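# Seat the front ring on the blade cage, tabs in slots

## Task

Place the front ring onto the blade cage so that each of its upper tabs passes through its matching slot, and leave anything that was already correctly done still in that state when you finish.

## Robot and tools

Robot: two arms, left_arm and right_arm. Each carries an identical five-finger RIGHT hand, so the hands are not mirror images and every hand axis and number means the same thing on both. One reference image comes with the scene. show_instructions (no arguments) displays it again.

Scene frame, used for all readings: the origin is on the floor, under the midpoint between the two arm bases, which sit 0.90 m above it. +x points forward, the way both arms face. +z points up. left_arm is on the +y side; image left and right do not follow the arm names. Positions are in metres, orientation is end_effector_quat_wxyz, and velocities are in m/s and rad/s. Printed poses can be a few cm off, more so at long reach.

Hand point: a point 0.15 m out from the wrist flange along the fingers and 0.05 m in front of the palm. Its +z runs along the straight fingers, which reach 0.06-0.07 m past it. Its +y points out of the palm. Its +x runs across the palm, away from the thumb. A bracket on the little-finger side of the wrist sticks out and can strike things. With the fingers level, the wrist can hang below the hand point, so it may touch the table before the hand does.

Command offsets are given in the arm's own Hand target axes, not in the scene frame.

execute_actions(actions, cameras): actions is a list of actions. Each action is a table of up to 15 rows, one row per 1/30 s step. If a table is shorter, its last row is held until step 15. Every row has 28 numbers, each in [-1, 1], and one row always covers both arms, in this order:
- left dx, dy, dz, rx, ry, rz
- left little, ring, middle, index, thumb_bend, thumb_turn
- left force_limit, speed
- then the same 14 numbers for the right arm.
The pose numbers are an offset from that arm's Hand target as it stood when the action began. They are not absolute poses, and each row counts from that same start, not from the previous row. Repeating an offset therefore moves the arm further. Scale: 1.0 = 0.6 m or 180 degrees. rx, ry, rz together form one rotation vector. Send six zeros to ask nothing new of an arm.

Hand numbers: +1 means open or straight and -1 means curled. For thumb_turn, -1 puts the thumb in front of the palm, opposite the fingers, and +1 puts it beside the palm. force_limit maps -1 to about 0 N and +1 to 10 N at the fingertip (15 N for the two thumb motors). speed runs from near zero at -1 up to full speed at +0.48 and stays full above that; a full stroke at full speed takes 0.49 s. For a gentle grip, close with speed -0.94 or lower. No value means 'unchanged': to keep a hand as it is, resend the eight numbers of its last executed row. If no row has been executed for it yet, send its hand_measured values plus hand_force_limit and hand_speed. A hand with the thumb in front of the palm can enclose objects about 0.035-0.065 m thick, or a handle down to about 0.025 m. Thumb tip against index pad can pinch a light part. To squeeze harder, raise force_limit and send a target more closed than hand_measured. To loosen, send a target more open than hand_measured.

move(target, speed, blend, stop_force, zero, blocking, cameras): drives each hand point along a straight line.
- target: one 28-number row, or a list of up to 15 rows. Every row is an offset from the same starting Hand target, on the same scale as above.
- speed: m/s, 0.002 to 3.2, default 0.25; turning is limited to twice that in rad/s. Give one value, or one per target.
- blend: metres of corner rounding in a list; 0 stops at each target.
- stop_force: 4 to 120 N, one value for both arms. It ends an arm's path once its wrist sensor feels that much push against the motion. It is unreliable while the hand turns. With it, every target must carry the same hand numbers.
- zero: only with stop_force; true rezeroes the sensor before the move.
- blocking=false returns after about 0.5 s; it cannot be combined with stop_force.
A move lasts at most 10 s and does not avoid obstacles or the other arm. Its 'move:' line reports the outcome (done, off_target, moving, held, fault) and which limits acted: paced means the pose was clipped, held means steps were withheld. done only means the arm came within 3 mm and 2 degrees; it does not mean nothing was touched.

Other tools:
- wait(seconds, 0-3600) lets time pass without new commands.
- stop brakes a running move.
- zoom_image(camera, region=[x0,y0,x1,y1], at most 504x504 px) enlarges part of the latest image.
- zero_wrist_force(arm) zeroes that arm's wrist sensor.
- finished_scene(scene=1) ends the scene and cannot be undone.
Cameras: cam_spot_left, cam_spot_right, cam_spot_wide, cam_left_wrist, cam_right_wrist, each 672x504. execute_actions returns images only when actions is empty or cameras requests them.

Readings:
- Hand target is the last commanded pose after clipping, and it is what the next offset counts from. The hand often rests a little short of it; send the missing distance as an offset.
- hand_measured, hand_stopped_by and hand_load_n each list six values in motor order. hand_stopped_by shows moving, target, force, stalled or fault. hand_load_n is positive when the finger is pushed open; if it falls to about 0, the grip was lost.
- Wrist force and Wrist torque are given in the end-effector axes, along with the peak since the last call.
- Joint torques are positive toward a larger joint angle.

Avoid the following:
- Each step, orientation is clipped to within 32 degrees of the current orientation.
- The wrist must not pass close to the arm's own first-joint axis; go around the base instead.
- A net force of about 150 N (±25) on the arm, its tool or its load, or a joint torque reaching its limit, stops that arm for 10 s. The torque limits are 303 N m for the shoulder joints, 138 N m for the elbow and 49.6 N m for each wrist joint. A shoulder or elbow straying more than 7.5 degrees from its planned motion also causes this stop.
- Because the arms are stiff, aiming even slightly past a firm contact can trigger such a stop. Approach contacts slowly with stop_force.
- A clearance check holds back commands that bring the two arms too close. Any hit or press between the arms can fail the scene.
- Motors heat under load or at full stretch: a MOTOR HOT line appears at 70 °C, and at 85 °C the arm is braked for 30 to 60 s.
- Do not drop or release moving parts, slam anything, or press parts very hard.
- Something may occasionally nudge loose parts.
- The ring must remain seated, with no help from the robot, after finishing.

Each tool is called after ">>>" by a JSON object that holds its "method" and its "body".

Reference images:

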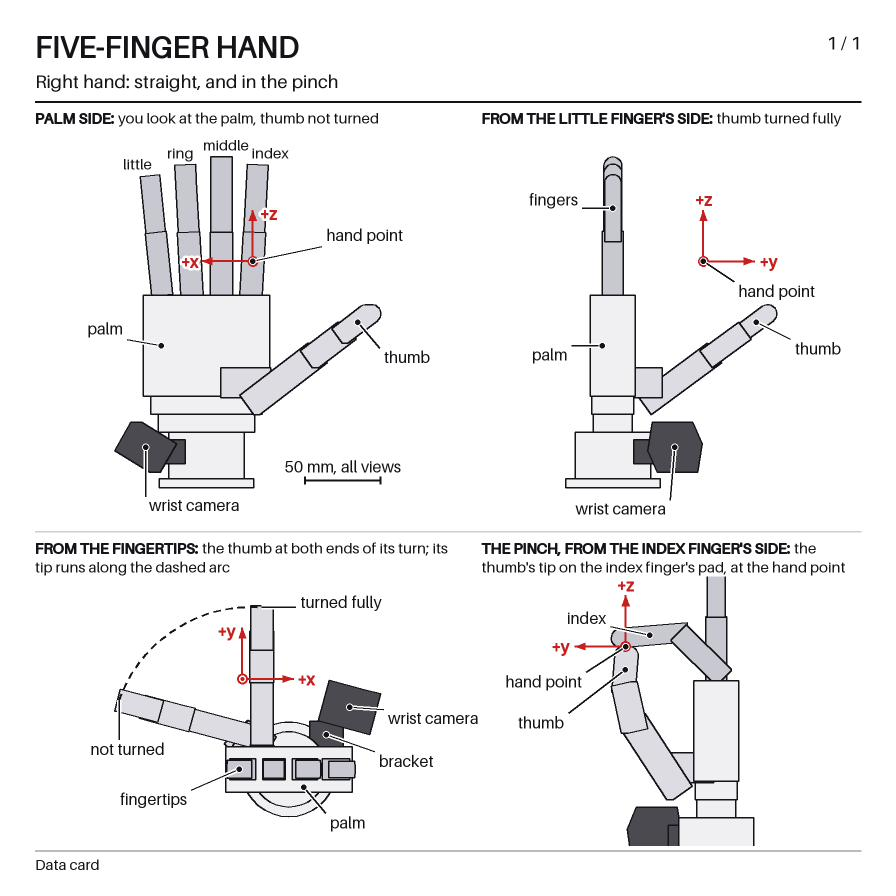

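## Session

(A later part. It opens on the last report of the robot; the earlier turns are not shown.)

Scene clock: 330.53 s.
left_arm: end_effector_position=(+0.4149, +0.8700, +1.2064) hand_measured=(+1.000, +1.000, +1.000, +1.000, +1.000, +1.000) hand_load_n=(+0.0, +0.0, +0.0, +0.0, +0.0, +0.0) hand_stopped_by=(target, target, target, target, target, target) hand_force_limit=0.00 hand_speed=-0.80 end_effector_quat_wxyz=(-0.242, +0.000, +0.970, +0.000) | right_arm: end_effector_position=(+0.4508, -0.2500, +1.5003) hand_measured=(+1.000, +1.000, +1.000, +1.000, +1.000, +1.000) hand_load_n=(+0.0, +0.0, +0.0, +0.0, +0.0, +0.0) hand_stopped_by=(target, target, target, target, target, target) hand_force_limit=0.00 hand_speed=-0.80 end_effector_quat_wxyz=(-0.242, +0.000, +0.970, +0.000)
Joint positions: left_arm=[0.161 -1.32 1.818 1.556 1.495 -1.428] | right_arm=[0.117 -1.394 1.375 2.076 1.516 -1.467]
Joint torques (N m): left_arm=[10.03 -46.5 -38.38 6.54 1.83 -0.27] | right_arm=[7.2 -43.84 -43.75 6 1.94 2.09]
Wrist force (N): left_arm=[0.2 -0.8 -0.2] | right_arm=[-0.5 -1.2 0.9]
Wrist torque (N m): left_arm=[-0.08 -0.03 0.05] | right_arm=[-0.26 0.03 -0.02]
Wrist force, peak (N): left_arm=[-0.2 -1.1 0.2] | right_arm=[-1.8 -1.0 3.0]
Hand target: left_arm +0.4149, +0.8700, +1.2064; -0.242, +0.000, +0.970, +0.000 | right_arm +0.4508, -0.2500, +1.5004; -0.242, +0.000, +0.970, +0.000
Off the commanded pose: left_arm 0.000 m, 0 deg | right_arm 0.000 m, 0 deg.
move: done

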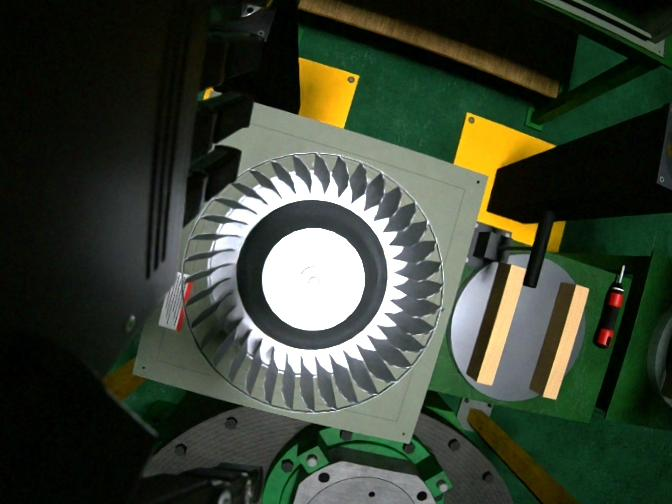

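>>> {"method": "move", "body": {"target": [0,0,0,0,0,0, 1,1,1,1,1,1, 0, -0.8, -0.1173,0,0.2208,0,0,0, 1,1,1,1,1,1, 0, -0.8], "speed": 0.25, "cameras": ["cam_right_wrist"]}}

>>> {"method": "zoom_image", "body": {"camera": "cam_right_wrist", "region": [280, 80, 380, 155]}}

>>> {"method": "zoom_image", "body": {"camera": "cam_right_wrist", "region": [430, 240, 530, 315]}}

>>> {"method": "zoom_image", "body": {"camera": "cam_right_wrist", "region": [280, 420, 380, 495]}}

>>> {"method": "zoom_image", "body": {"camera": "cam_right_wrist", "region": [110, 260, 210, 335]}}

Scene clock: 357.60 s.
left_arm: end_effector_position=(+0.4149, +0.8700, +1.2064) hand_measured=(+1.000, +1.000, +1.000, +1.000, +1.000, +1.000) hand_load_n=(+0.0, +0.0, +0.0, +0.0, +0.0, +0.0) hand_stopped_by=(target, target, target, target, target, target) hand_force_limit=0.00 hand_speed=-0.80 end_effector_quat_wxyz=(-0.242, +0.000, +0.970, +0.000) | right_arm: end_effector_position=(+0.4508, -0.2499, +1.3504) hand_measured=(+1.000, +1.000, +1.000, +1.000, +1.000, +1.000) hand_load_n=(+0.0, +0.0, +0.0, +0.0, +0.0, +0.0) hand_stopped_by=(target, target, target, target, target, target) hand_force_limit=0.00 hand_speed=-0.80 end_effector_quat_wxyz=(-0.242, +0.000, +0.970, +0.000)
Joint positions: left_arm=[0.161 -1.32 1.818 1.556 1.495 -1.428] | right_arm=[0.117 -1.367 1.607 1.817 1.516 -1.467]
Joint torques (N m): left_arm=[7.78 -48.77 -37.52 6.52 1.44 -0.5] | right_arm=[-16.42 -62.01 -29.28 3.58 -2.08 -3.6]
Wrist force (N): left_arm=[0.1 -0.6 -0.1] | right_arm=[-0.5 -1.1 1.0]
Wrist torque (N m): left_arm=[-0.05 -0.01 0.05] | right_arm=[-0.24 0.04 -0.07]
Wrist force, peak (N): left_arm=[-0.4 -1.2 0.5] | right_arm=[-1.8 -1.2 3.0]
Hand target: left_arm +0.4149, +0.8700, +1.2064; -0.242, +0.000, +0.970, +0.000 | right_arm +0.4508, -0.2500, +1.3504; -0.242, +0.000, +0.970, +0.000
Off the commanded pose: left_arm 0.000 m, 0 deg | right_arm 0.000 m, 0 deg.
move: done

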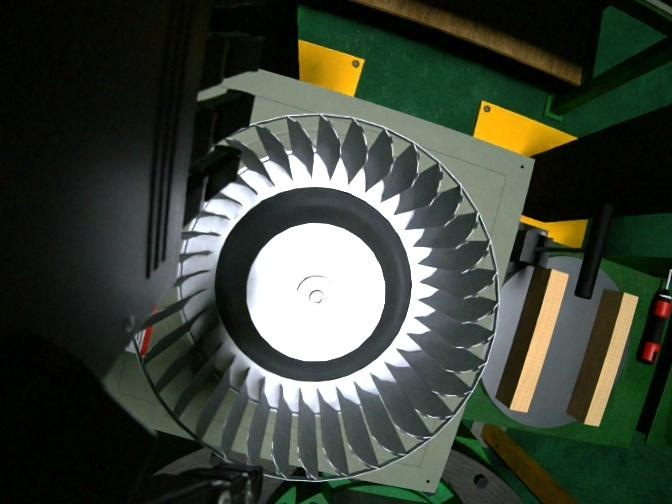

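Scaled by 5.040 from the camera's image (finer frame: 960x720).

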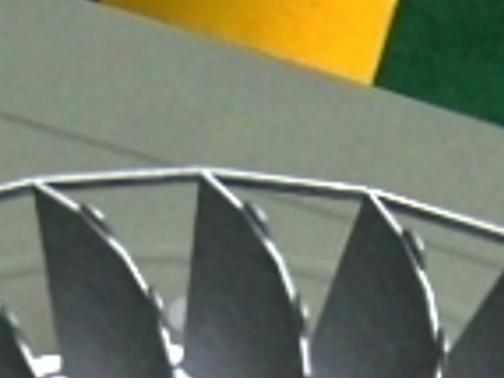

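Scaled by 5.040 from the camera's image (finer frame: 960x720).

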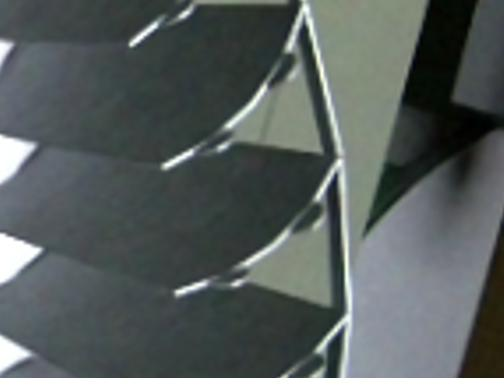

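Scaled by 5.040 from the camera's image (finer frame: 960x720).

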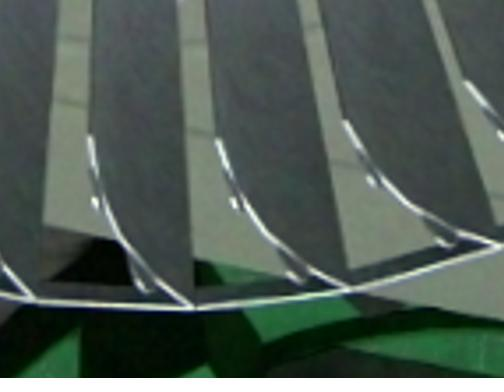

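Scaled by 5.040 from the camera's image (finer frame: 960x720).

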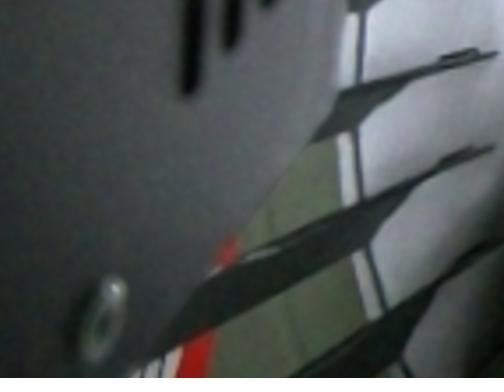

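>>> {"method": "move", "body": {"target": [0,0,0,0,0,0, 1,1,1,1,1,1, 0, -0.8, -0.0883,-0.1,-0.0469,0,0,0, 1,1,1,1,1,1, 0, -0.8], "speed": 0.25, "cameras": ["cam_right_wrist"]}}

>>> {"method": "zoom_image", "body": {"camera": "cam_right_wrist", "region": [170, 40, 390, 250]}}

>>> {"method": "zoom_image", "body": {"camera": "cam_right_wrist", "region": [360, 40, 580, 250]}}

>>> {"method": "zoom_image", "body": {"camera": "cam_right_wrist", "region": [170, 220, 390, 430]}}

>>> {"method": "zoom_image", "body": {"camera": "cam_right_wrist", "region": [360, 220, 580, 430]}}

Scene clock: 380.80 s.
left_arm: end_effector_position=(+0.4149, +0.8700, +1.2064) hand_measured=(+1.000, +1.000, +1.000, +1.000, +1.000, +1.000) hand_load_n=(+0.0, +0.5, +0.0, +0.0, +0.0, +0.0) hand_stopped_by=(target, target, target, target, target, target) hand_force_limit=0.00 hand_speed=-0.80 end_effector_quat_wxyz=(-0.242, +0.000, +0.970, +0.000) | right_arm: end_effector_position=(+0.5107, -0.3100, +1.3503) hand_measured=(+1.000, +1.000, +1.000, +1.000, +1.000, +1.000) hand_load_n=(+0.0, +0.0, +0.0, +0.0, +0.0, +0.0) hand_stopped_by=(target, target, target, target, target, target) hand_force_limit=0.00 hand_speed=-0.80 end_effector_quat_wxyz=(-0.242, +0.000, +0.970, +0.000)
Joint positions: left_arm=[0.161 -1.32 1.818 1.556 1.495 -1.428] | right_arm=[0.009 -1.308 1.534 1.834 1.566 -1.562]
Joint torques (N m): left_arm=[7.26 -49.31 -37.25 6.22 0.99 -0.78] | right_arm=[-2.58 -59.7 -31.09 1.83 -3.23 2.37]
Wrist force (N): left_arm=[-0.1 -0.6 0.0] | right_arm=[-0.8 -1.3 1.0]
Wrist torque (N m): left_arm=[-0.06 0.02 0.03] | right_arm=[-0.27 0.06 -0.20]
Wrist force, peak (N): left_arm=[-0.2 -1.2 0.4] | right_arm=[-2.3 -3.1 0.2]
Hand target: left_arm +0.4149, +0.8700, +1.2064; -0.242, +0.000, +0.970, +0.000 | right_arm +0.5107, -0.3100, +1.3503; -0.242, +0.000, +0.970, +0.000
Off the commanded pose: left_arm 0.000 m, 0 deg | right_arm 0.000 m, 0 deg.
move: done

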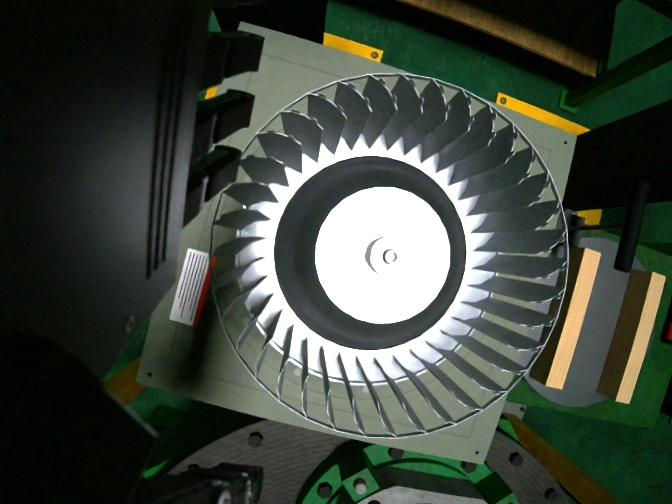

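Scaled by 2.291 from the camera's image (finer frame: 960x720).

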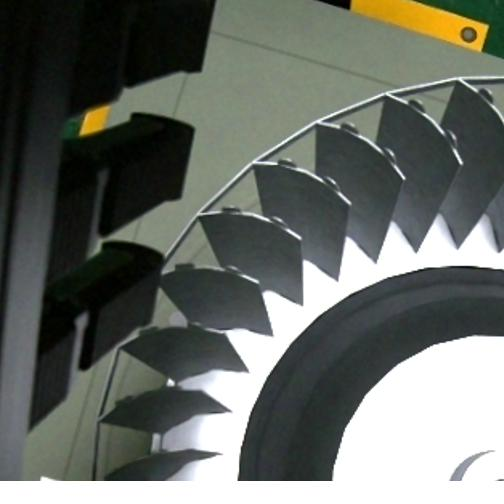

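Scaled by 2.291 from the camera's image (finer frame: 960x720).

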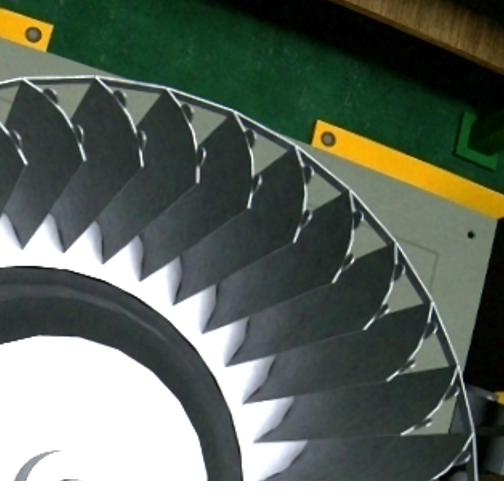

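Scaled by 2.291 from the camera's image (finer frame: 960x720).

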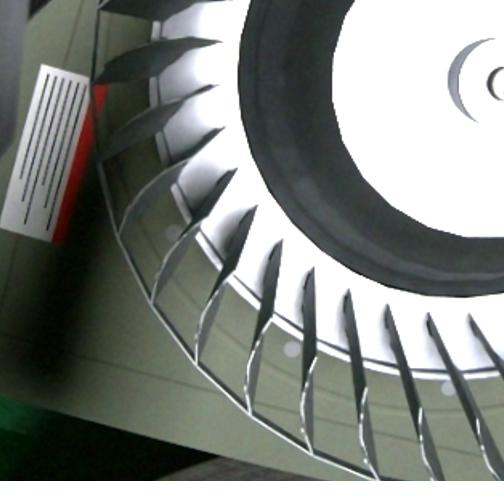

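Scaled by 2.291 from the camera's image (finer frame: 960x720).

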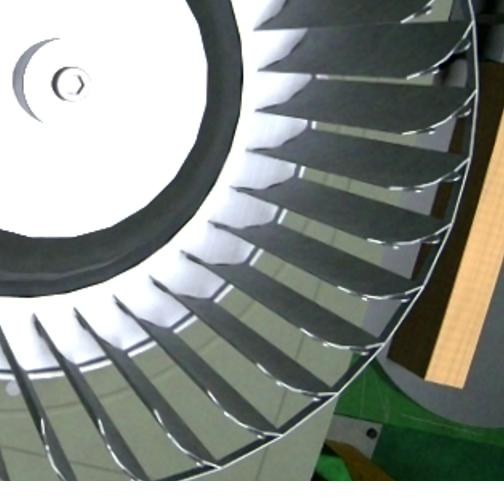

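>>> {"method": "zoom_image", "body": {"camera": "cam_right_wrist", "region": [360, 235, 420, 280]}}

>>> {"method": "zoom_image", "body": {"camera": "cam_right_wrist", "region": [540, 120, 600, 165]}}

>>> {"method": "zoom_image", "body": {"camera": "cam_right_wrist", "region": [450, 430, 510, 475]}}

>>> {"method": "zoom_image", "body": {"camera": "cam_right_wrist", "region": [130, 360, 190, 405]}}

Scaled by 8.400 from the camera's image (finer frame: 960x720).

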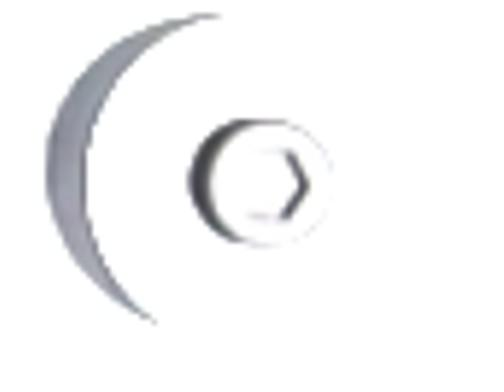

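Scaled by 8.400 from the camera's image (finer frame: 960x720).

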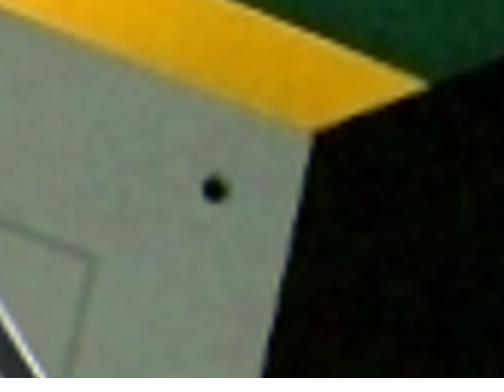

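Scaled by 8.400 from the camera's image (finer frame: 960x720).

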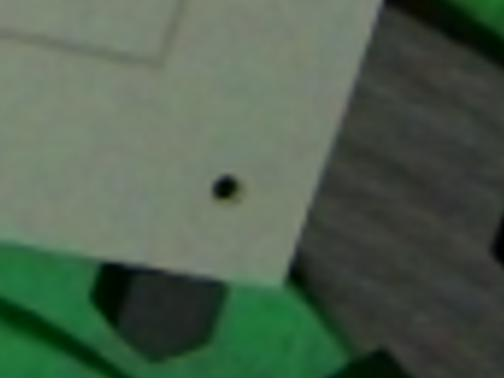

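Scaled by 8.400 from the camera's image (finer frame: 960x720).

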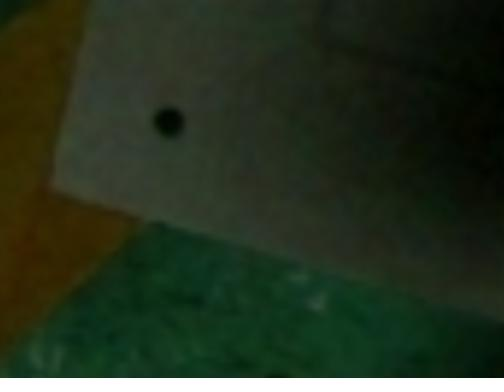

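>>> {"method": "move", "body": {"target": [0,0,0,0,0,0, 1,1,1,1,1,1, 0, -0.8, 0,0.1,0,0,0,0, 1,1,1,1,1,1, 0, -0.8], "speed": 0.25, "cameras": ["cam_right_wrist"]}}

Scene clock: 443.17 s.
left_arm: end_effector_position=(+0.4149, +0.8700, +1.2064) hand_measured=(+1.000, +1.000, +1.000, +1.000, +1.000, +1.000) hand_load_n=(+0.0, +0.0, +0.0, +0.0, +0.0, +0.0) hand_stopped_by=(target, target, target, target, target, target) hand_force_limit=0.00 hand_speed=-0.80 end_effector_quat_wxyz=(-0.242, +0.000, +0.970, +0.000) | right_arm: end_effector_position=(+0.5108, -0.2500, +1.3503) hand_measured=(+1.000, +1.000, +1.000, +1.000, +1.000, +1.000) hand_load_n=(+0.0, -0.5, +0.0, +0.0, +0.0, +0.0) hand_stopped_by=(target, target, target, target, target, target) hand_force_limit=0.00 hand_speed=-0.80 end_effector_quat_wxyz=(-0.242, +0.000, +0.970, +0.000)
Joint positions: left_arm=[0.161 -1.32 1.818 1.556 1.495 -1.428] | right_arm=[0.106 -1.275 1.491 1.842 1.521 -1.477]
Joint torques (N m): left_arm=[3.03 -52.81 -36.01 5.75 0.29 -1.09] | right_arm=[5.48 -67.35 -30.11 2.97 1.95 -0.71]
Wrist force (N): left_arm=[0.1 -0.7 0.0] | right_arm=[-0.8 -1.0 1.0]
Wrist torque (N m): left_arm=[-0.07 -0.01 0.04] | right_arm=[-0.24 0.06 -0.03]
Wrist force, peak (N): left_arm=[0.2 -1.3 0.0] | right_arm=[-0.6 -3.7 1.4]
Hand target: left_arm +0.4149, +0.8700, +1.2064; -0.242, +0.000, +0.970, +0.000 | right_arm +0.5107, -0.2500, +1.3503; -0.242, +0.000, +0.970, +0.000
Off the commanded pose: left_arm 0.000 m, 0 deg | right_arm 0.000 m, 0 deg.
move: done

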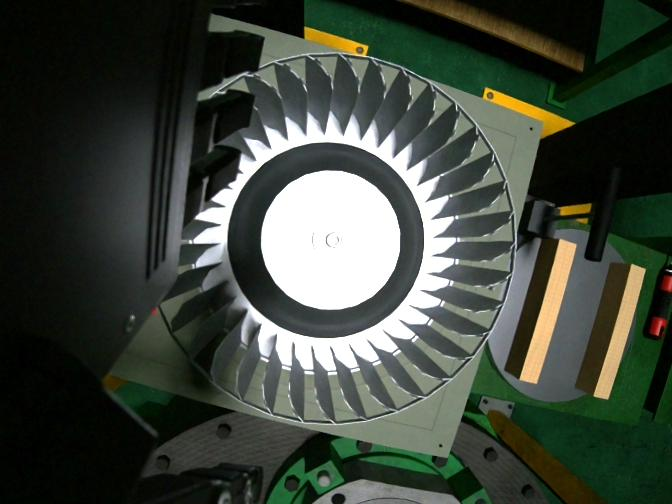

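>>> {"method": "zoom_image", "body": {"camera": "cam_right_wrist", "region": [305, 220, 365, 265]}}

>>> {"method": "zoom_image", "body": {"camera": "cam_right_wrist", "region": [500, 105, 560, 150]}}

>>> {"method": "zoom_image", "body": {"camera": "cam_right_wrist", "region": [410, 420, 470, 465]}}

Scaled by 8.400 from the camera's image (finer frame: 960x720).

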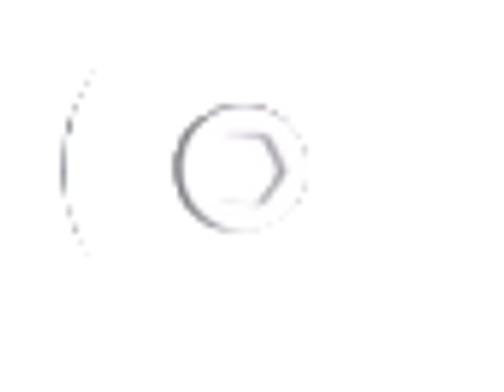

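Scaled by 8.400 from the camera's image (finer frame: 960x720).

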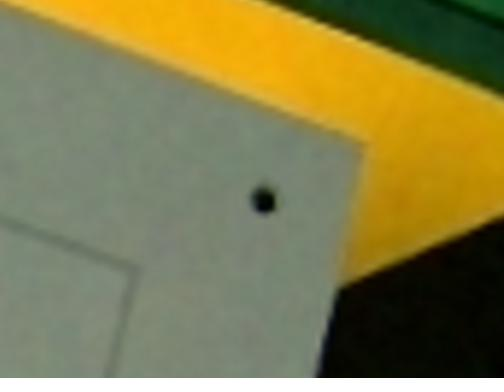

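Scaled by 8.400 from the camera's image (finer frame: 960x720).

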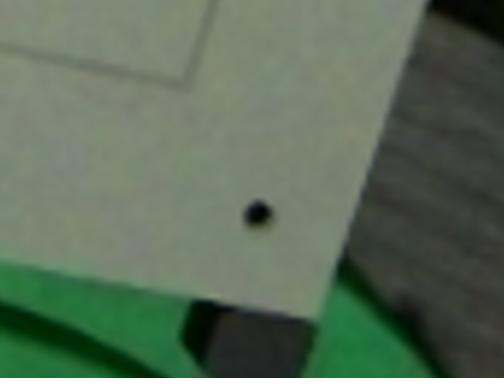

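>>> {"method": "zoom_image", "body": {"camera": "cam_right_wrist", "region": [400, 100, 520, 200]}}

>>> {"method": "zoom_image", "body": {"camera": "cam_right_wrist", "region": [330, 340, 450, 440]}}

Scaled by 4.200 from the camera's image (finer frame: 960x720).

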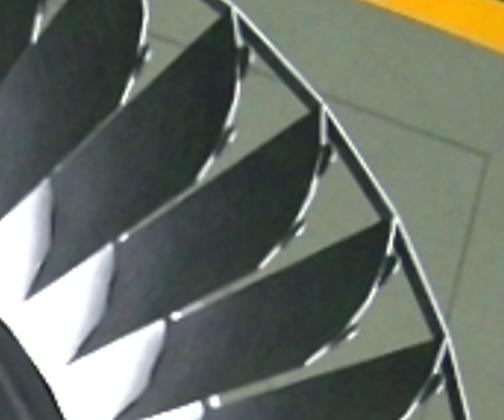

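Scaled by 4.200 from the camera's image (finer frame: 960x720).

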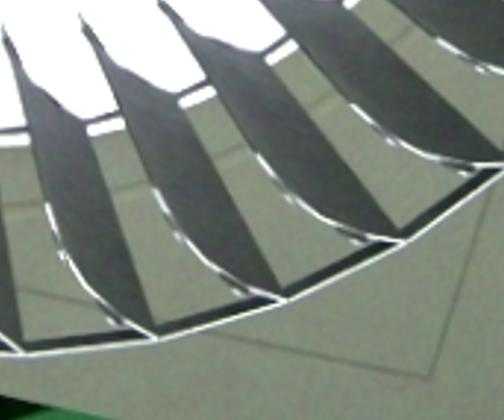

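>>> {"method": "move", "body": {"target": [0,0.1,0,0,0,0, 1,1,1,1,1,1, 0, -0.8, 0,0,0,0,0,0, 1,1,1,1,1,1, 0, -0.8], "speed": 0.25, "cameras": ["cam_left_wrist"]}}

>>> {"method": "zoom_image", "body": {"camera": "cam_left_wrist", "region": [120, 60, 340, 250]}}

>>> {"method": "zoom_image", "body": {"camera": "cam_left_wrist", "region": [280, 60, 500, 250]}}

>>> {"method": "zoom_image", "body": {"camera": "cam_left_wrist", "region": [80, 240, 300, 430]}}

>>> {"method": "zoom_image", "body": {"camera": "cam_left_wrist", "region": [280, 240, 500, 430]}}

Scene clock: 528.73 s.
left_arm: end_effector_position=(+0.4150, +0.9300, +1.2064) hand_measured=(+1.000, +1.000, +1.000, +1.000, +1.000, +1.000) hand_load_n=(+0.0, +0.0, +0.0, +0.0, +0.0, +0.5) hand_stopped_by=(target, target, target, target, target, target) hand_force_limit=0.00 hand_speed=-0.80 end_effector_quat_wxyz=(-0.242, +0.000, +0.970, +0.000) | right_arm: end_effector_position=(+0.5107, -0.2500, +1.3503) hand_measured=(+1.000, +1.000, +1.000, +1.000, +1.000, +1.000) hand_load_n=(+0.0, +0.0, +0.0, +0.0, +0.0, +0.0) hand_stopped_by=(target, target, target, target, target, target) hand_force_limit=0.00 hand_speed=-0.80 end_effector_quat_wxyz=(-0.242, +0.000, +0.970, +0.000)
Joint positions: left_arm=[0.265 -1.274 1.755 1.564 1.447 -1.335] | right_arm=[0.106 -1.275 1.491 1.842 1.521 -1.477]
Joint torques (N m): left_arm=[12.11 -59.51 -33.35 2.81 1.59 0.88] | right_arm=[8.65 -69.65 -28.85 1.76 2.34 2.53]
Wrist force (N): left_arm=[0.6 -0.2 0.1] | right_arm=[-1.1 -1.1 1.0]
Wrist torque (N m): left_arm=[0.00 -0.10 0.34] | right_arm=[-0.26 0.10 -0.05]
Wrist force, peak (N): left_arm=[-0.5 -3.1 0.4] | right_arm=[-1.0 -1.5 1.5]
Hand target: left_arm +0.4150, +0.9300, +1.2064; -0.242, +0.000, +0.970, +0.000 | right_arm +0.5107, -0.2500, +1.3503; -0.242, +0.000, +0.970, +0.000
Off the commanded pose: left_arm 0.000 m, 0 deg | right_arm 0.000 m, 0 deg.
move: done

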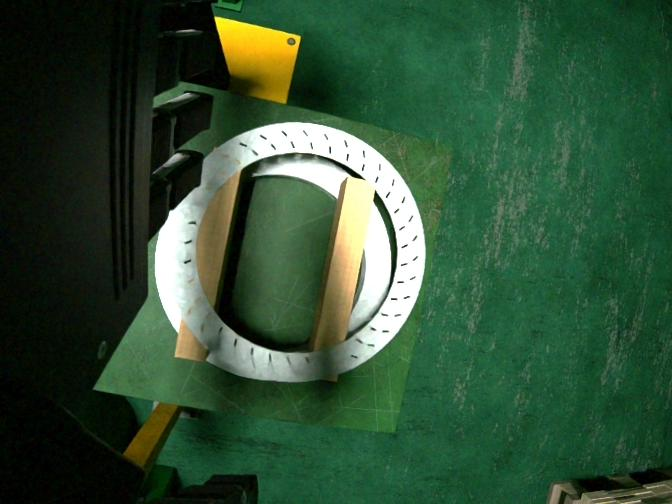

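Scaled by 2.291 from the camera's image (finer frame: 960x720).

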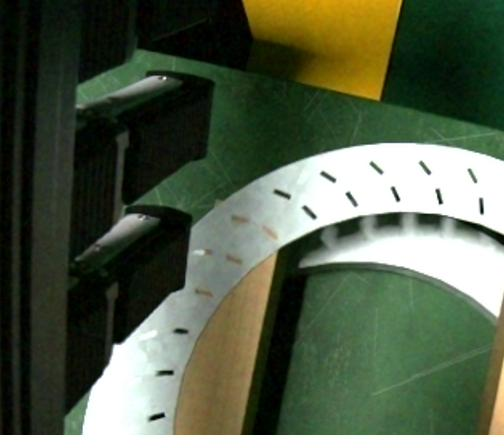

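Scaled by 2.291 from the camera's image (finer frame: 960x720).

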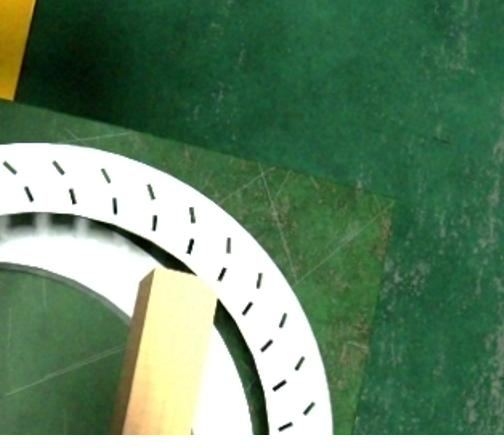

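Scaled by 2.291 from the camera's image (finer frame: 960x720).

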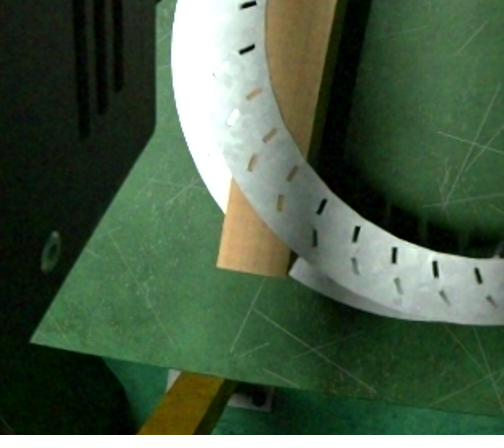

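Scaled by 2.291 from the camera's image (finer frame: 960x720).

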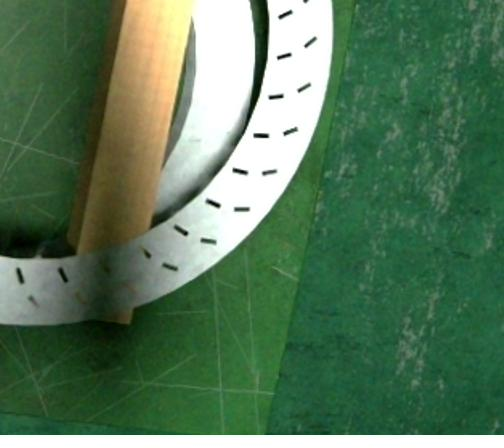

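>>> {"method": "execute_actions", "body": {"actions": [], "cameras": ["cam_right_wrist", "cam_left_wrist"]}}

>>> {"method": "zoom_image", "body": {"camera": "cam_right_wrist", "region": [470, 200, 672, 420]}}

Scene clock: 567.40 s.
left_arm: end_effector_position=(+0.4150, +0.9300, +1.2064) hand_measured=(+1.000, +1.000, +1.000, +1.000, +1.000, +1.000) hand_load_n=(+0.0, +0.0, +0.0, +0.0, +0.0, +0.0) hand_stopped_by=(target, target, target, target, target, target) hand_force_limit=0.00 hand_speed=-0.80 end_effector_quat_wxyz=(-0.242, +0.000, +0.970, +0.000) | right_arm: end_effector_position=(+0.5107, -0.2500, +1.3503) hand_measured=(+1.000, +1.000, +1.000, +1.000, +1.000, +1.000) hand_load_n=(-0.5, +0.0, +0.0, +0.0, +0.0, -0.5) hand_stopped_by=(target, target, target, target, target, target) hand_force_limit=0.00 hand_speed=-0.80 end_effector_quat_wxyz=(-0.242, +0.000, +0.970, +0.000)
Joint positions: left_arm=[0.265 -1.274 1.755 1.564 1.447 -1.335] | right_arm=[0.106 -1.275 1.491 1.842 1.521 -1.477]
Joint velocities: within noise
Joint torques (N m): left_arm=[15.51 -59.45 -38.18 2.64 -2.5 1.34] | right_arm=[7.31 -72.6 -27.98 1.92 1.83 2.87]
Wrist force (N): left_arm=[0.5 -0.4 0.0] | right_arm=[-1.1 -1.0 1.3]
Wrist torque (N m): left_arm=[-0.02 -0.09 0.29] | right_arm=[-0.26 0.11 -0.05]
Wrist force, peak (N): left_arm=[0.1 -1.3 -0.4] | right_arm=[-1.3 -1.6 1.3]
Hand target: left_arm +0.4150, +0.9300, +1.2064; -0.242, +0.000, +0.970, +0.000 | right_arm +0.5107, -0.2500, +1.3503; -0.242, +0.000, +0.970, +0.000
Off the commanded pose: left_arm 0.000 m, 0 deg | right_arm 0.000 m, 0 deg.
Images, in order (width x height): cam_left_wrist 672x504, cam_right_wrist 672x504.

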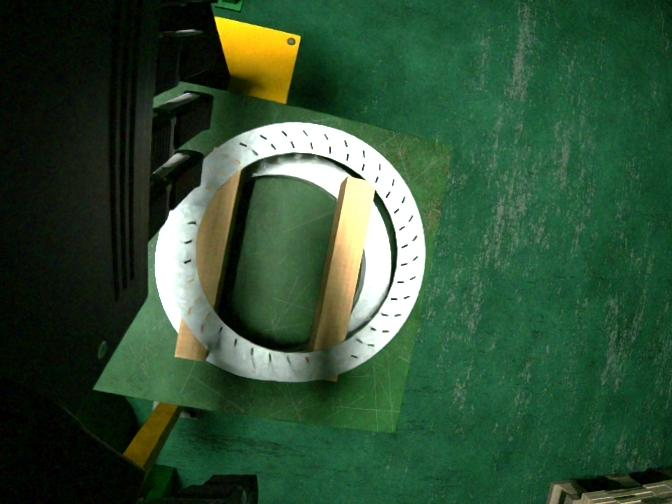

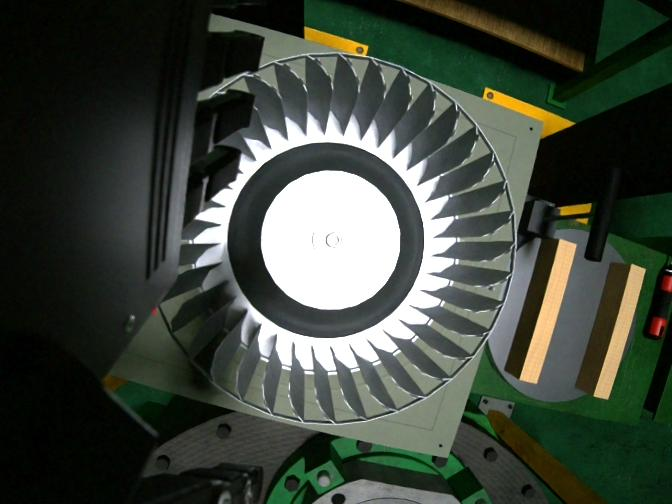

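Scaled by 2.291 from the camera's image (finer frame: 960x720).

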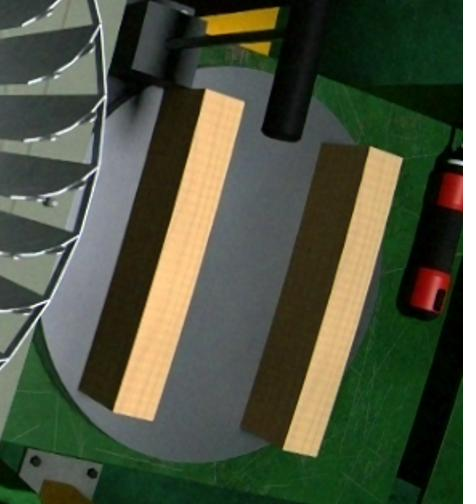

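>>> {"method": "move", "body": {"target": [0.0704,0,-0.1325,0,0,0, 1,1,1,1,1,1, 0, -0.8, 0,0,0,0,0,0, 1,1,1,1,1,1, 0, -0.8], "speed": 0.25, "cameras": ["cam_left_wrist"]}}

>>> {"method": "zoom_image", "body": {"camera": "cam_left_wrist", "region": [280, 100, 440, 240]}}

>>> {"method": "zoom_image", "body": {"camera": "cam_left_wrist", "region": [280, 240, 440, 410]}}

>>> {"method": "zoom_image", "body": {"camera": "cam_left_wrist", "region": [120, 200, 300, 400]}}

Scene clock: 628.07 s.
left_arm: end_effector_position=(+0.4150, +0.9301, +1.2963) hand_measured=(+1.000, +1.000, +1.000, +1.000, +1.000, +1.000) hand_load_n=(+0.0, +0.0, +0.5, +0.0, -0.5, +0.0) hand_stopped_by=(target, target, target, target, target, target) hand_force_limit=0.00 hand_speed=-0.80 end_effector_quat_wxyz=(-0.242, +0.000, +0.970, +0.000) | right_arm: end_effector_position=(+0.5107, -0.2500, +1.3503) hand_measured=(+1.000, +1.000, +1.000, +1.000, +1.000, +1.000) hand_load_n=(+0.0, +0.0, +0.0, +0.0, +0.0, +0.0) hand_stopped_by=(target, target, target, target, target, target) hand_force_limit=0.00 hand_speed=-0.80 end_effector_quat_wxyz=(-0.242, +0.000, +0.970, +0.000)
Joint positions: left_arm=[0.265 -1.332 1.66 1.717 1.447 -1.335] | right_arm=[0.106 -1.275 1.491 1.842 1.521 -1.477]
Joint torques (N m): left_arm=[4.4 -60.17 -39.66 6.56 1.79 -1.04] | right_arm=[7.21 -73.79 -26.91 2.08 0.81 2.16]
Wrist force (N): left_arm=[0.6 -0.7 0.0] | right_arm=[-0.8 -1.0 1.4]
Wrist torque (N m): left_arm=[-0.08 -0.10 0.26] | right_arm=[-0.26 0.05 -0.03]
Wrist force, peak (N): left_arm=[1.6 -0.7 -2.7] | right_arm=[-0.8 -1.5 1.9]
Hand target: left_arm +0.4150, +0.9301, +1.2964; -0.242, +0.000, +0.970, +0.000 | right_arm +0.5107, -0.2500, +1.3503; -0.242, +0.000, +0.970, +0.000
Off the commanded pose: left_arm 0.000 m, 0 deg | right_arm 0.000 m, 0 deg.
move: done

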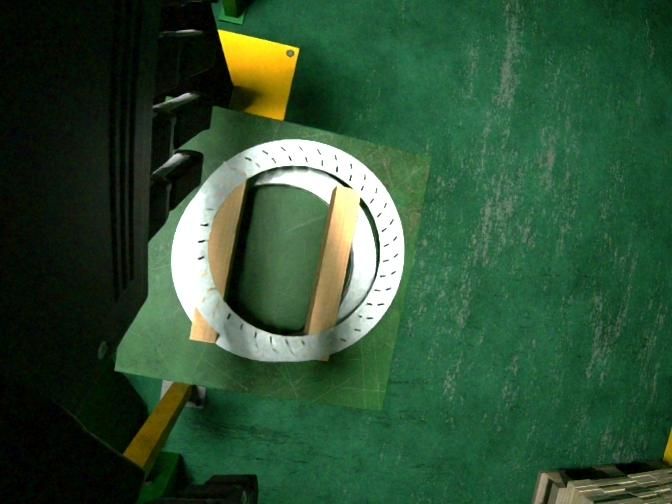

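Scaled by 3.150 from the camera's image (finer frame: 960x720).

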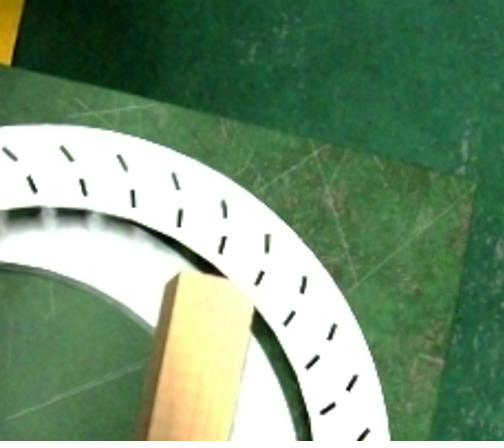

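Scaled by 2.965 from the camera's image (finer frame: 960x720).

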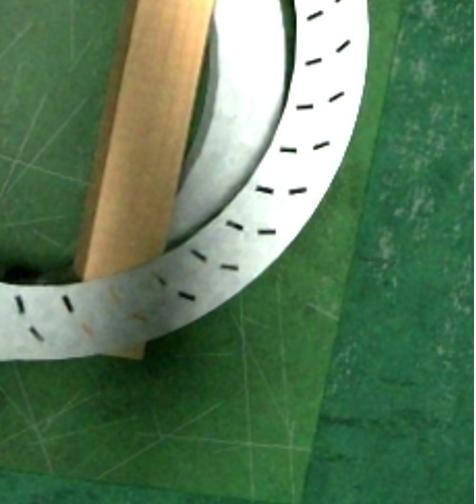

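Scaled by 2.520 from the camera's image (finer frame: 960x720).

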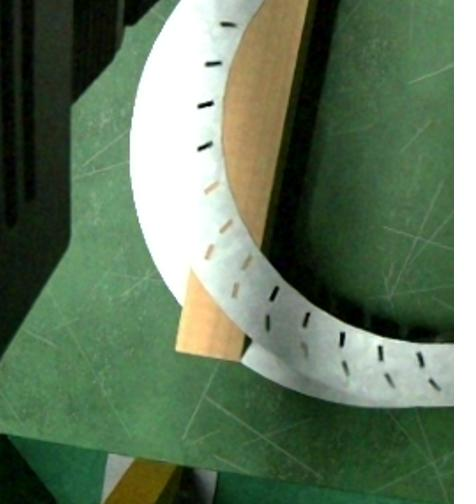

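>>> {"method": "move", "body": {"target": [-0.0433,0.45,0.0638,-0.1220,-0.1220,0.4891, 1,1,1,1,1,1, 0, -0.8, 0,0,0,0,0,0, 1,1,1,1,1,1, 0, -0.8], "speed": 0.3, "cameras": ["cam_left_wrist"]}}

Scene clock: 688.80 s.
left_arm: end_effector_position=(+0.4200, +1.2000, +1.2503) hand_measured=(+1.000, +1.000, +1.000, +1.000, +1.000, +1.000) hand_load_n=(+0.0, +0.0, +0.0, +0.0, +0.0, +0.0) hand_stopped_by=(target, target, target, target, target, target) hand_force_limit=0.00 hand_speed=-0.80 end_effector_quat_wxyz=(+0.000, +0.707, +0.707, +0.000) | right_arm: end_effector_position=(+0.5107, -0.2500, +1.3503) hand_measured=(+1.000, +1.000, +1.000, +1.000, +1.000, +1.000) hand_load_n=(+0.0, +0.0, +0.0, +0.0, +0.0, +0.0) hand_stopped_by=(target, target, target, target, target, target) hand_force_limit=0.00 hand_speed=-0.80 end_effector_quat_wxyz=(-0.242, +0.000, +0.970, +0.000)
Joint positions: left_arm=[0.856 -1.047 1.212 1.406 1.571 0.857] | right_arm=[0.106 -1.275 1.491 1.842 1.521 -1.477]
Joint torques (N m): left_arm=[-13.67 -81.36 -41 2.1 -2.87 1.78] | right_arm=[7.76 -72.7 -28.5 2.49 0.05 1.28]
Wrist force (N): left_arm=[0.6 -0.3 -0.2] | right_arm=[-1.0 -1.2 1.7]
Wrist torque (N m): left_arm=[0.02 -0.03 0.16] | right_arm=[-0.31 0.07 -0.04]
Wrist force, peak (N): left_arm=[2.3 -0.5 0.4] | right_arm=[-1.2 -1.7 1.8]
Hand target: left_arm +0.4201, +1.2000, +1.2503; +0.000, +0.707, +0.707, +0.000 | right_arm +0.5107, -0.2500, +1.3503; -0.242, +0.000, +0.970, +0.000
Off the commanded pose: left_arm 0.000 m, 0 deg | right_arm 0.000 m, 0 deg.
move: done

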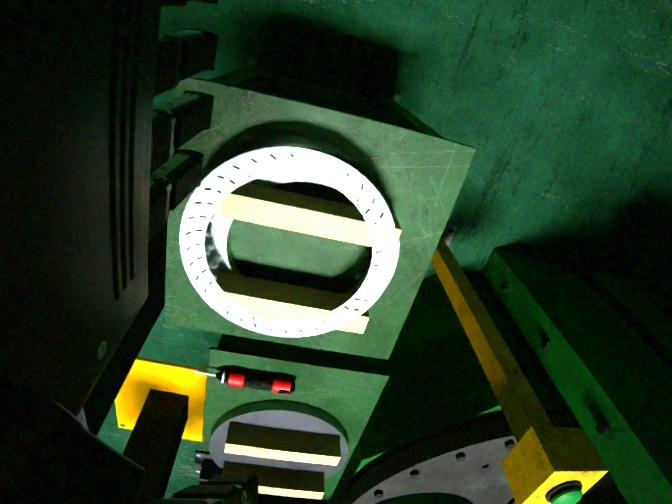

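>>> {"method": "move", "body": {"target": [0.1433,0.0333,0.5333,0,-0.2222,0, 1,1,1,1,1,1, 0, -0.8, 0,0,0,0,0,0, 1,1,1,1,1,1, 0, -0.8], "speed": 0.3, "cameras": ["cam_left_wrist"]}}

>>> {"method": "zoom_image", "body": {"camera": "cam_left_wrist", "region": [150, 150, 500, 400]}}

Scene clock: 706.17 s.
left_arm: end_effector_position=(+0.4399, +1.2859, +0.9304) hand_measured=(+1.000, +1.000, +1.000, +1.000, +1.000, +1.000) hand_load_n=(+0.0, +0.0, +0.0, +0.0, +0.0, +0.0) hand_stopped_by=(target, target, target, target, target, target) hand_force_limit=0.00 hand_speed=-0.80 end_effector_quat_wxyz=(+0.242, +0.664, +0.664, -0.242) | right_arm: end_effector_position=(+0.5107, -0.2500, +1.3503) hand_measured=(+1.000, +1.000, +1.000, +1.000, +1.000, +1.000) hand_load_n=(+0.0, +0.0, +0.0, +0.0, +0.0, +0.0) hand_stopped_by=(target, target, target, target, target, target) hand_force_limit=0.00 hand_speed=-0.80 end_effector_quat_wxyz=(-0.242, +0.000, +0.970, +0.000)
Joint positions: left_arm=[1.01 -0.357 0.809 1.737 1.92 1.122] | right_arm=[0.106 -1.275 1.491 1.842 1.521 -1.477]
Joint torques (N m): left_arm=[-19.99 -108.4 -40.25 6.3 -1.48 -0.14] | right_arm=[6.77 -73.18 -29.64 2.49 -0.57 1.1]
Wrist force (N): left_arm=[1.7 -0.9 -0.3] | right_arm=[-1.0 -1.4 1.6]
Wrist torque (N m): left_arm=[-0.01 -0.17 0.27] | right_arm=[-0.33 0.08 -0.05]
Wrist force, peak (N): left_arm=[4.5 -1.2 1.7] | right_arm=[-1.0 -1.5 1.9]
Hand target: left_arm +0.4400, +1.2859, +0.9303; +0.242, +0.665, +0.664, -0.242 | right_arm +0.5107, -0.2500, +1.3503; -0.242, +0.000, +0.970, +0.000
Off the commanded pose: left_arm 0.000 m, 0 deg | right_arm 0.000 m, 0 deg.
move: done

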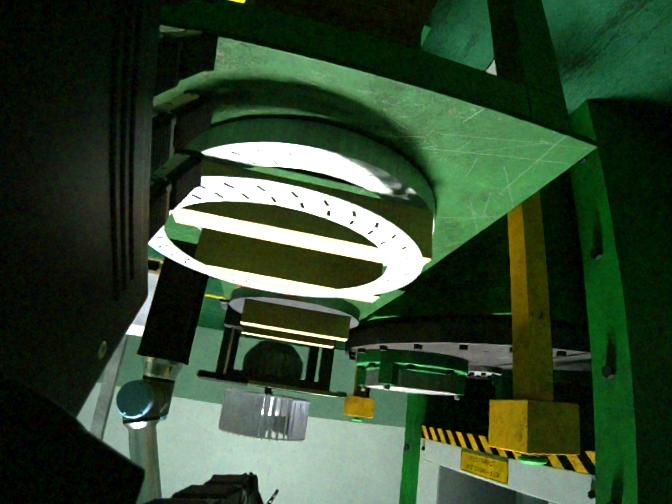

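Scaled by 1.440 from the camera's image (finer frame: 960x720).

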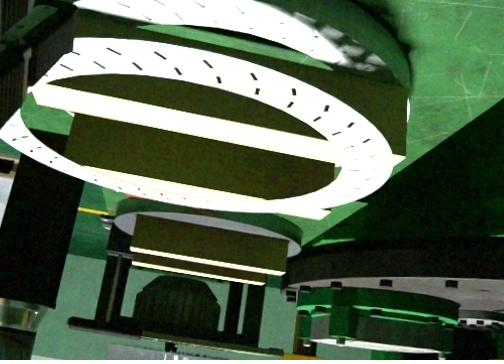

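>>> {"method": "zoom_image", "body": {"camera": "cam_left_wrist", "region": [300, 130, 450, 310]}}

>>> {"method": "zoom_image", "body": {"camera": "cam_left_wrist", "region": [140, 110, 320, 300]}}

>>> {"method": "zoom_image", "body": {"camera": "cam_left_wrist", "region": [190, 280, 400, 460]}}

Scaled by 2.800 from the camera's image (finer frame: 960x720).

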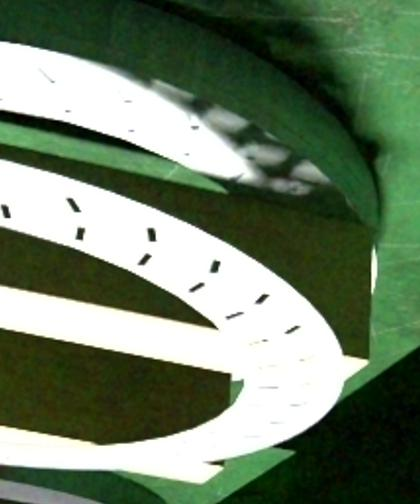

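Scaled by 2.653 from the camera's image (finer frame: 960x720).

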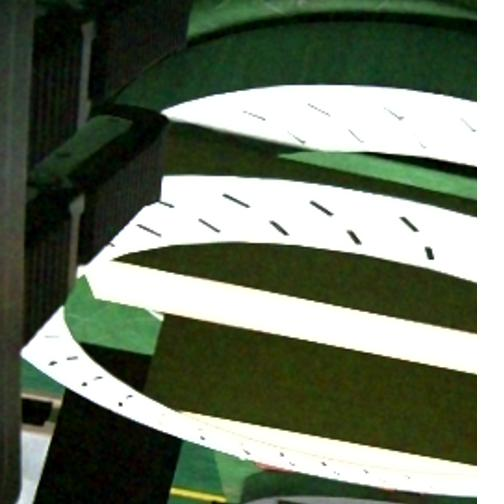

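Scaled by 2.400 from the camera's image (finer frame: 960x720).

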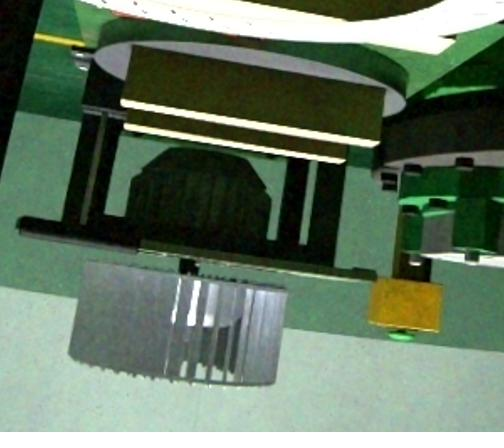

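>>> {"method": "move", "body": {"target": [-0.1874,-0.0917,-0.1039,0.1739,0.1739,0.4773, 1,1,1,1,1,1, 0, -0.8, 0,0,0,0,0,0, 1,1,1,1,1,1, 0, -0.8], "speed": 0.3, "cameras": ["cam_left_wrist"]}}

>>> {"method": "zoom_image", "body": {"camera": "cam_left_wrist", "region": [200, 0, 672, 400]}}

Scene clock: 754.63 s.
left_arm: end_effector_position=(+0.3852, +1.2398, +1.0504) hand_measured=(+1.000, +1.000, +1.000, +1.000, +1.000, +1.000) hand_load_n=(+0.0, +0.5, +0.5, +0.0, +0.0, +0.0) hand_stopped_by=(target, target, target, target, target, target) hand_force_limit=0.00 hand_speed=-0.80 end_effector_quat_wxyz=(+0.000, +1.000, +0.000, +0.000) | right_arm: end_effector_position=(+0.5107, -0.2500, +1.3503) hand_measured=(+1.000, +1.000, +1.000, +1.000, +1.000, +1.000) hand_load_n=(+0.0, +0.0, +0.0, -0.5, +0.0, +0.0) hand_stopped_by=(target, target, target, target, target, target) hand_force_limit=0.00 hand_speed=-0.80 end_effector_quat_wxyz=(-0.242, +0.000, +0.970, +0.000)
Joint positions: left_arm=[0.86 -0.802 1.167 1.207 1.57 2.43] | right_arm=[0.106 -1.275 1.491 1.842 1.521 -1.477]
Joint torques (N m): left_arm=[16.45 -103.33 -36.52 3.53 0.56 1.34] | right_arm=[5.9 -72.47 -29.69 2.52 -1.27 0.38]
Wrist force (N): left_arm=[0.9 -0.9 0.7] | right_arm=[-1.3 -1.2 1.5]
Wrist torque (N m): left_arm=[-0.11 -0.12 0.27] | right_arm=[-0.31 0.13 -0.06]
Wrist force, peak (N): left_arm=[2.3 -1.6 0.7] | right_arm=[-1.4 -1.3 1.9]
Hand target: left_arm +0.3850, +1.2399, +1.0504; +0.000, +1.000, +0.000, +0.000 | right_arm +0.5107, -0.2500, +1.3503; -0.242, +0.000, +0.970, +0.000
Off the commanded pose: left_arm 0.000 m, 0 deg | right_arm 0.000 m, 0 deg.
move: done

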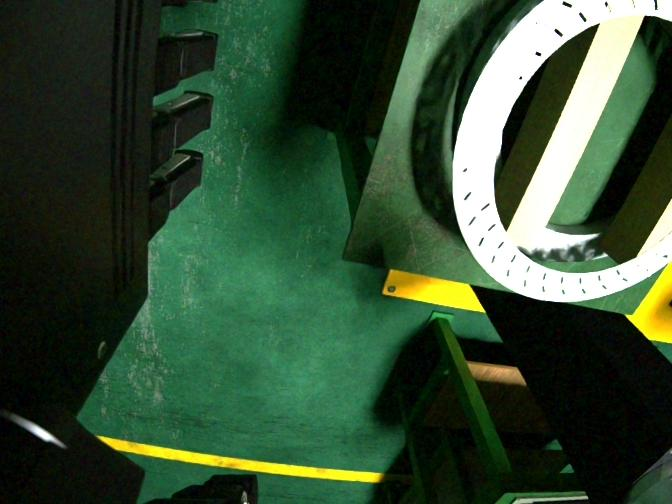

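Scaled by 1.068 from the camera's image (finer frame: 960x720).

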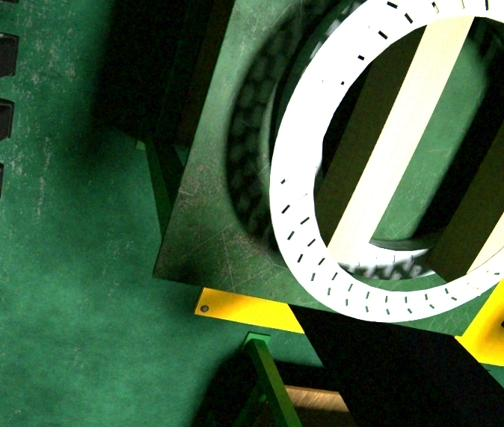

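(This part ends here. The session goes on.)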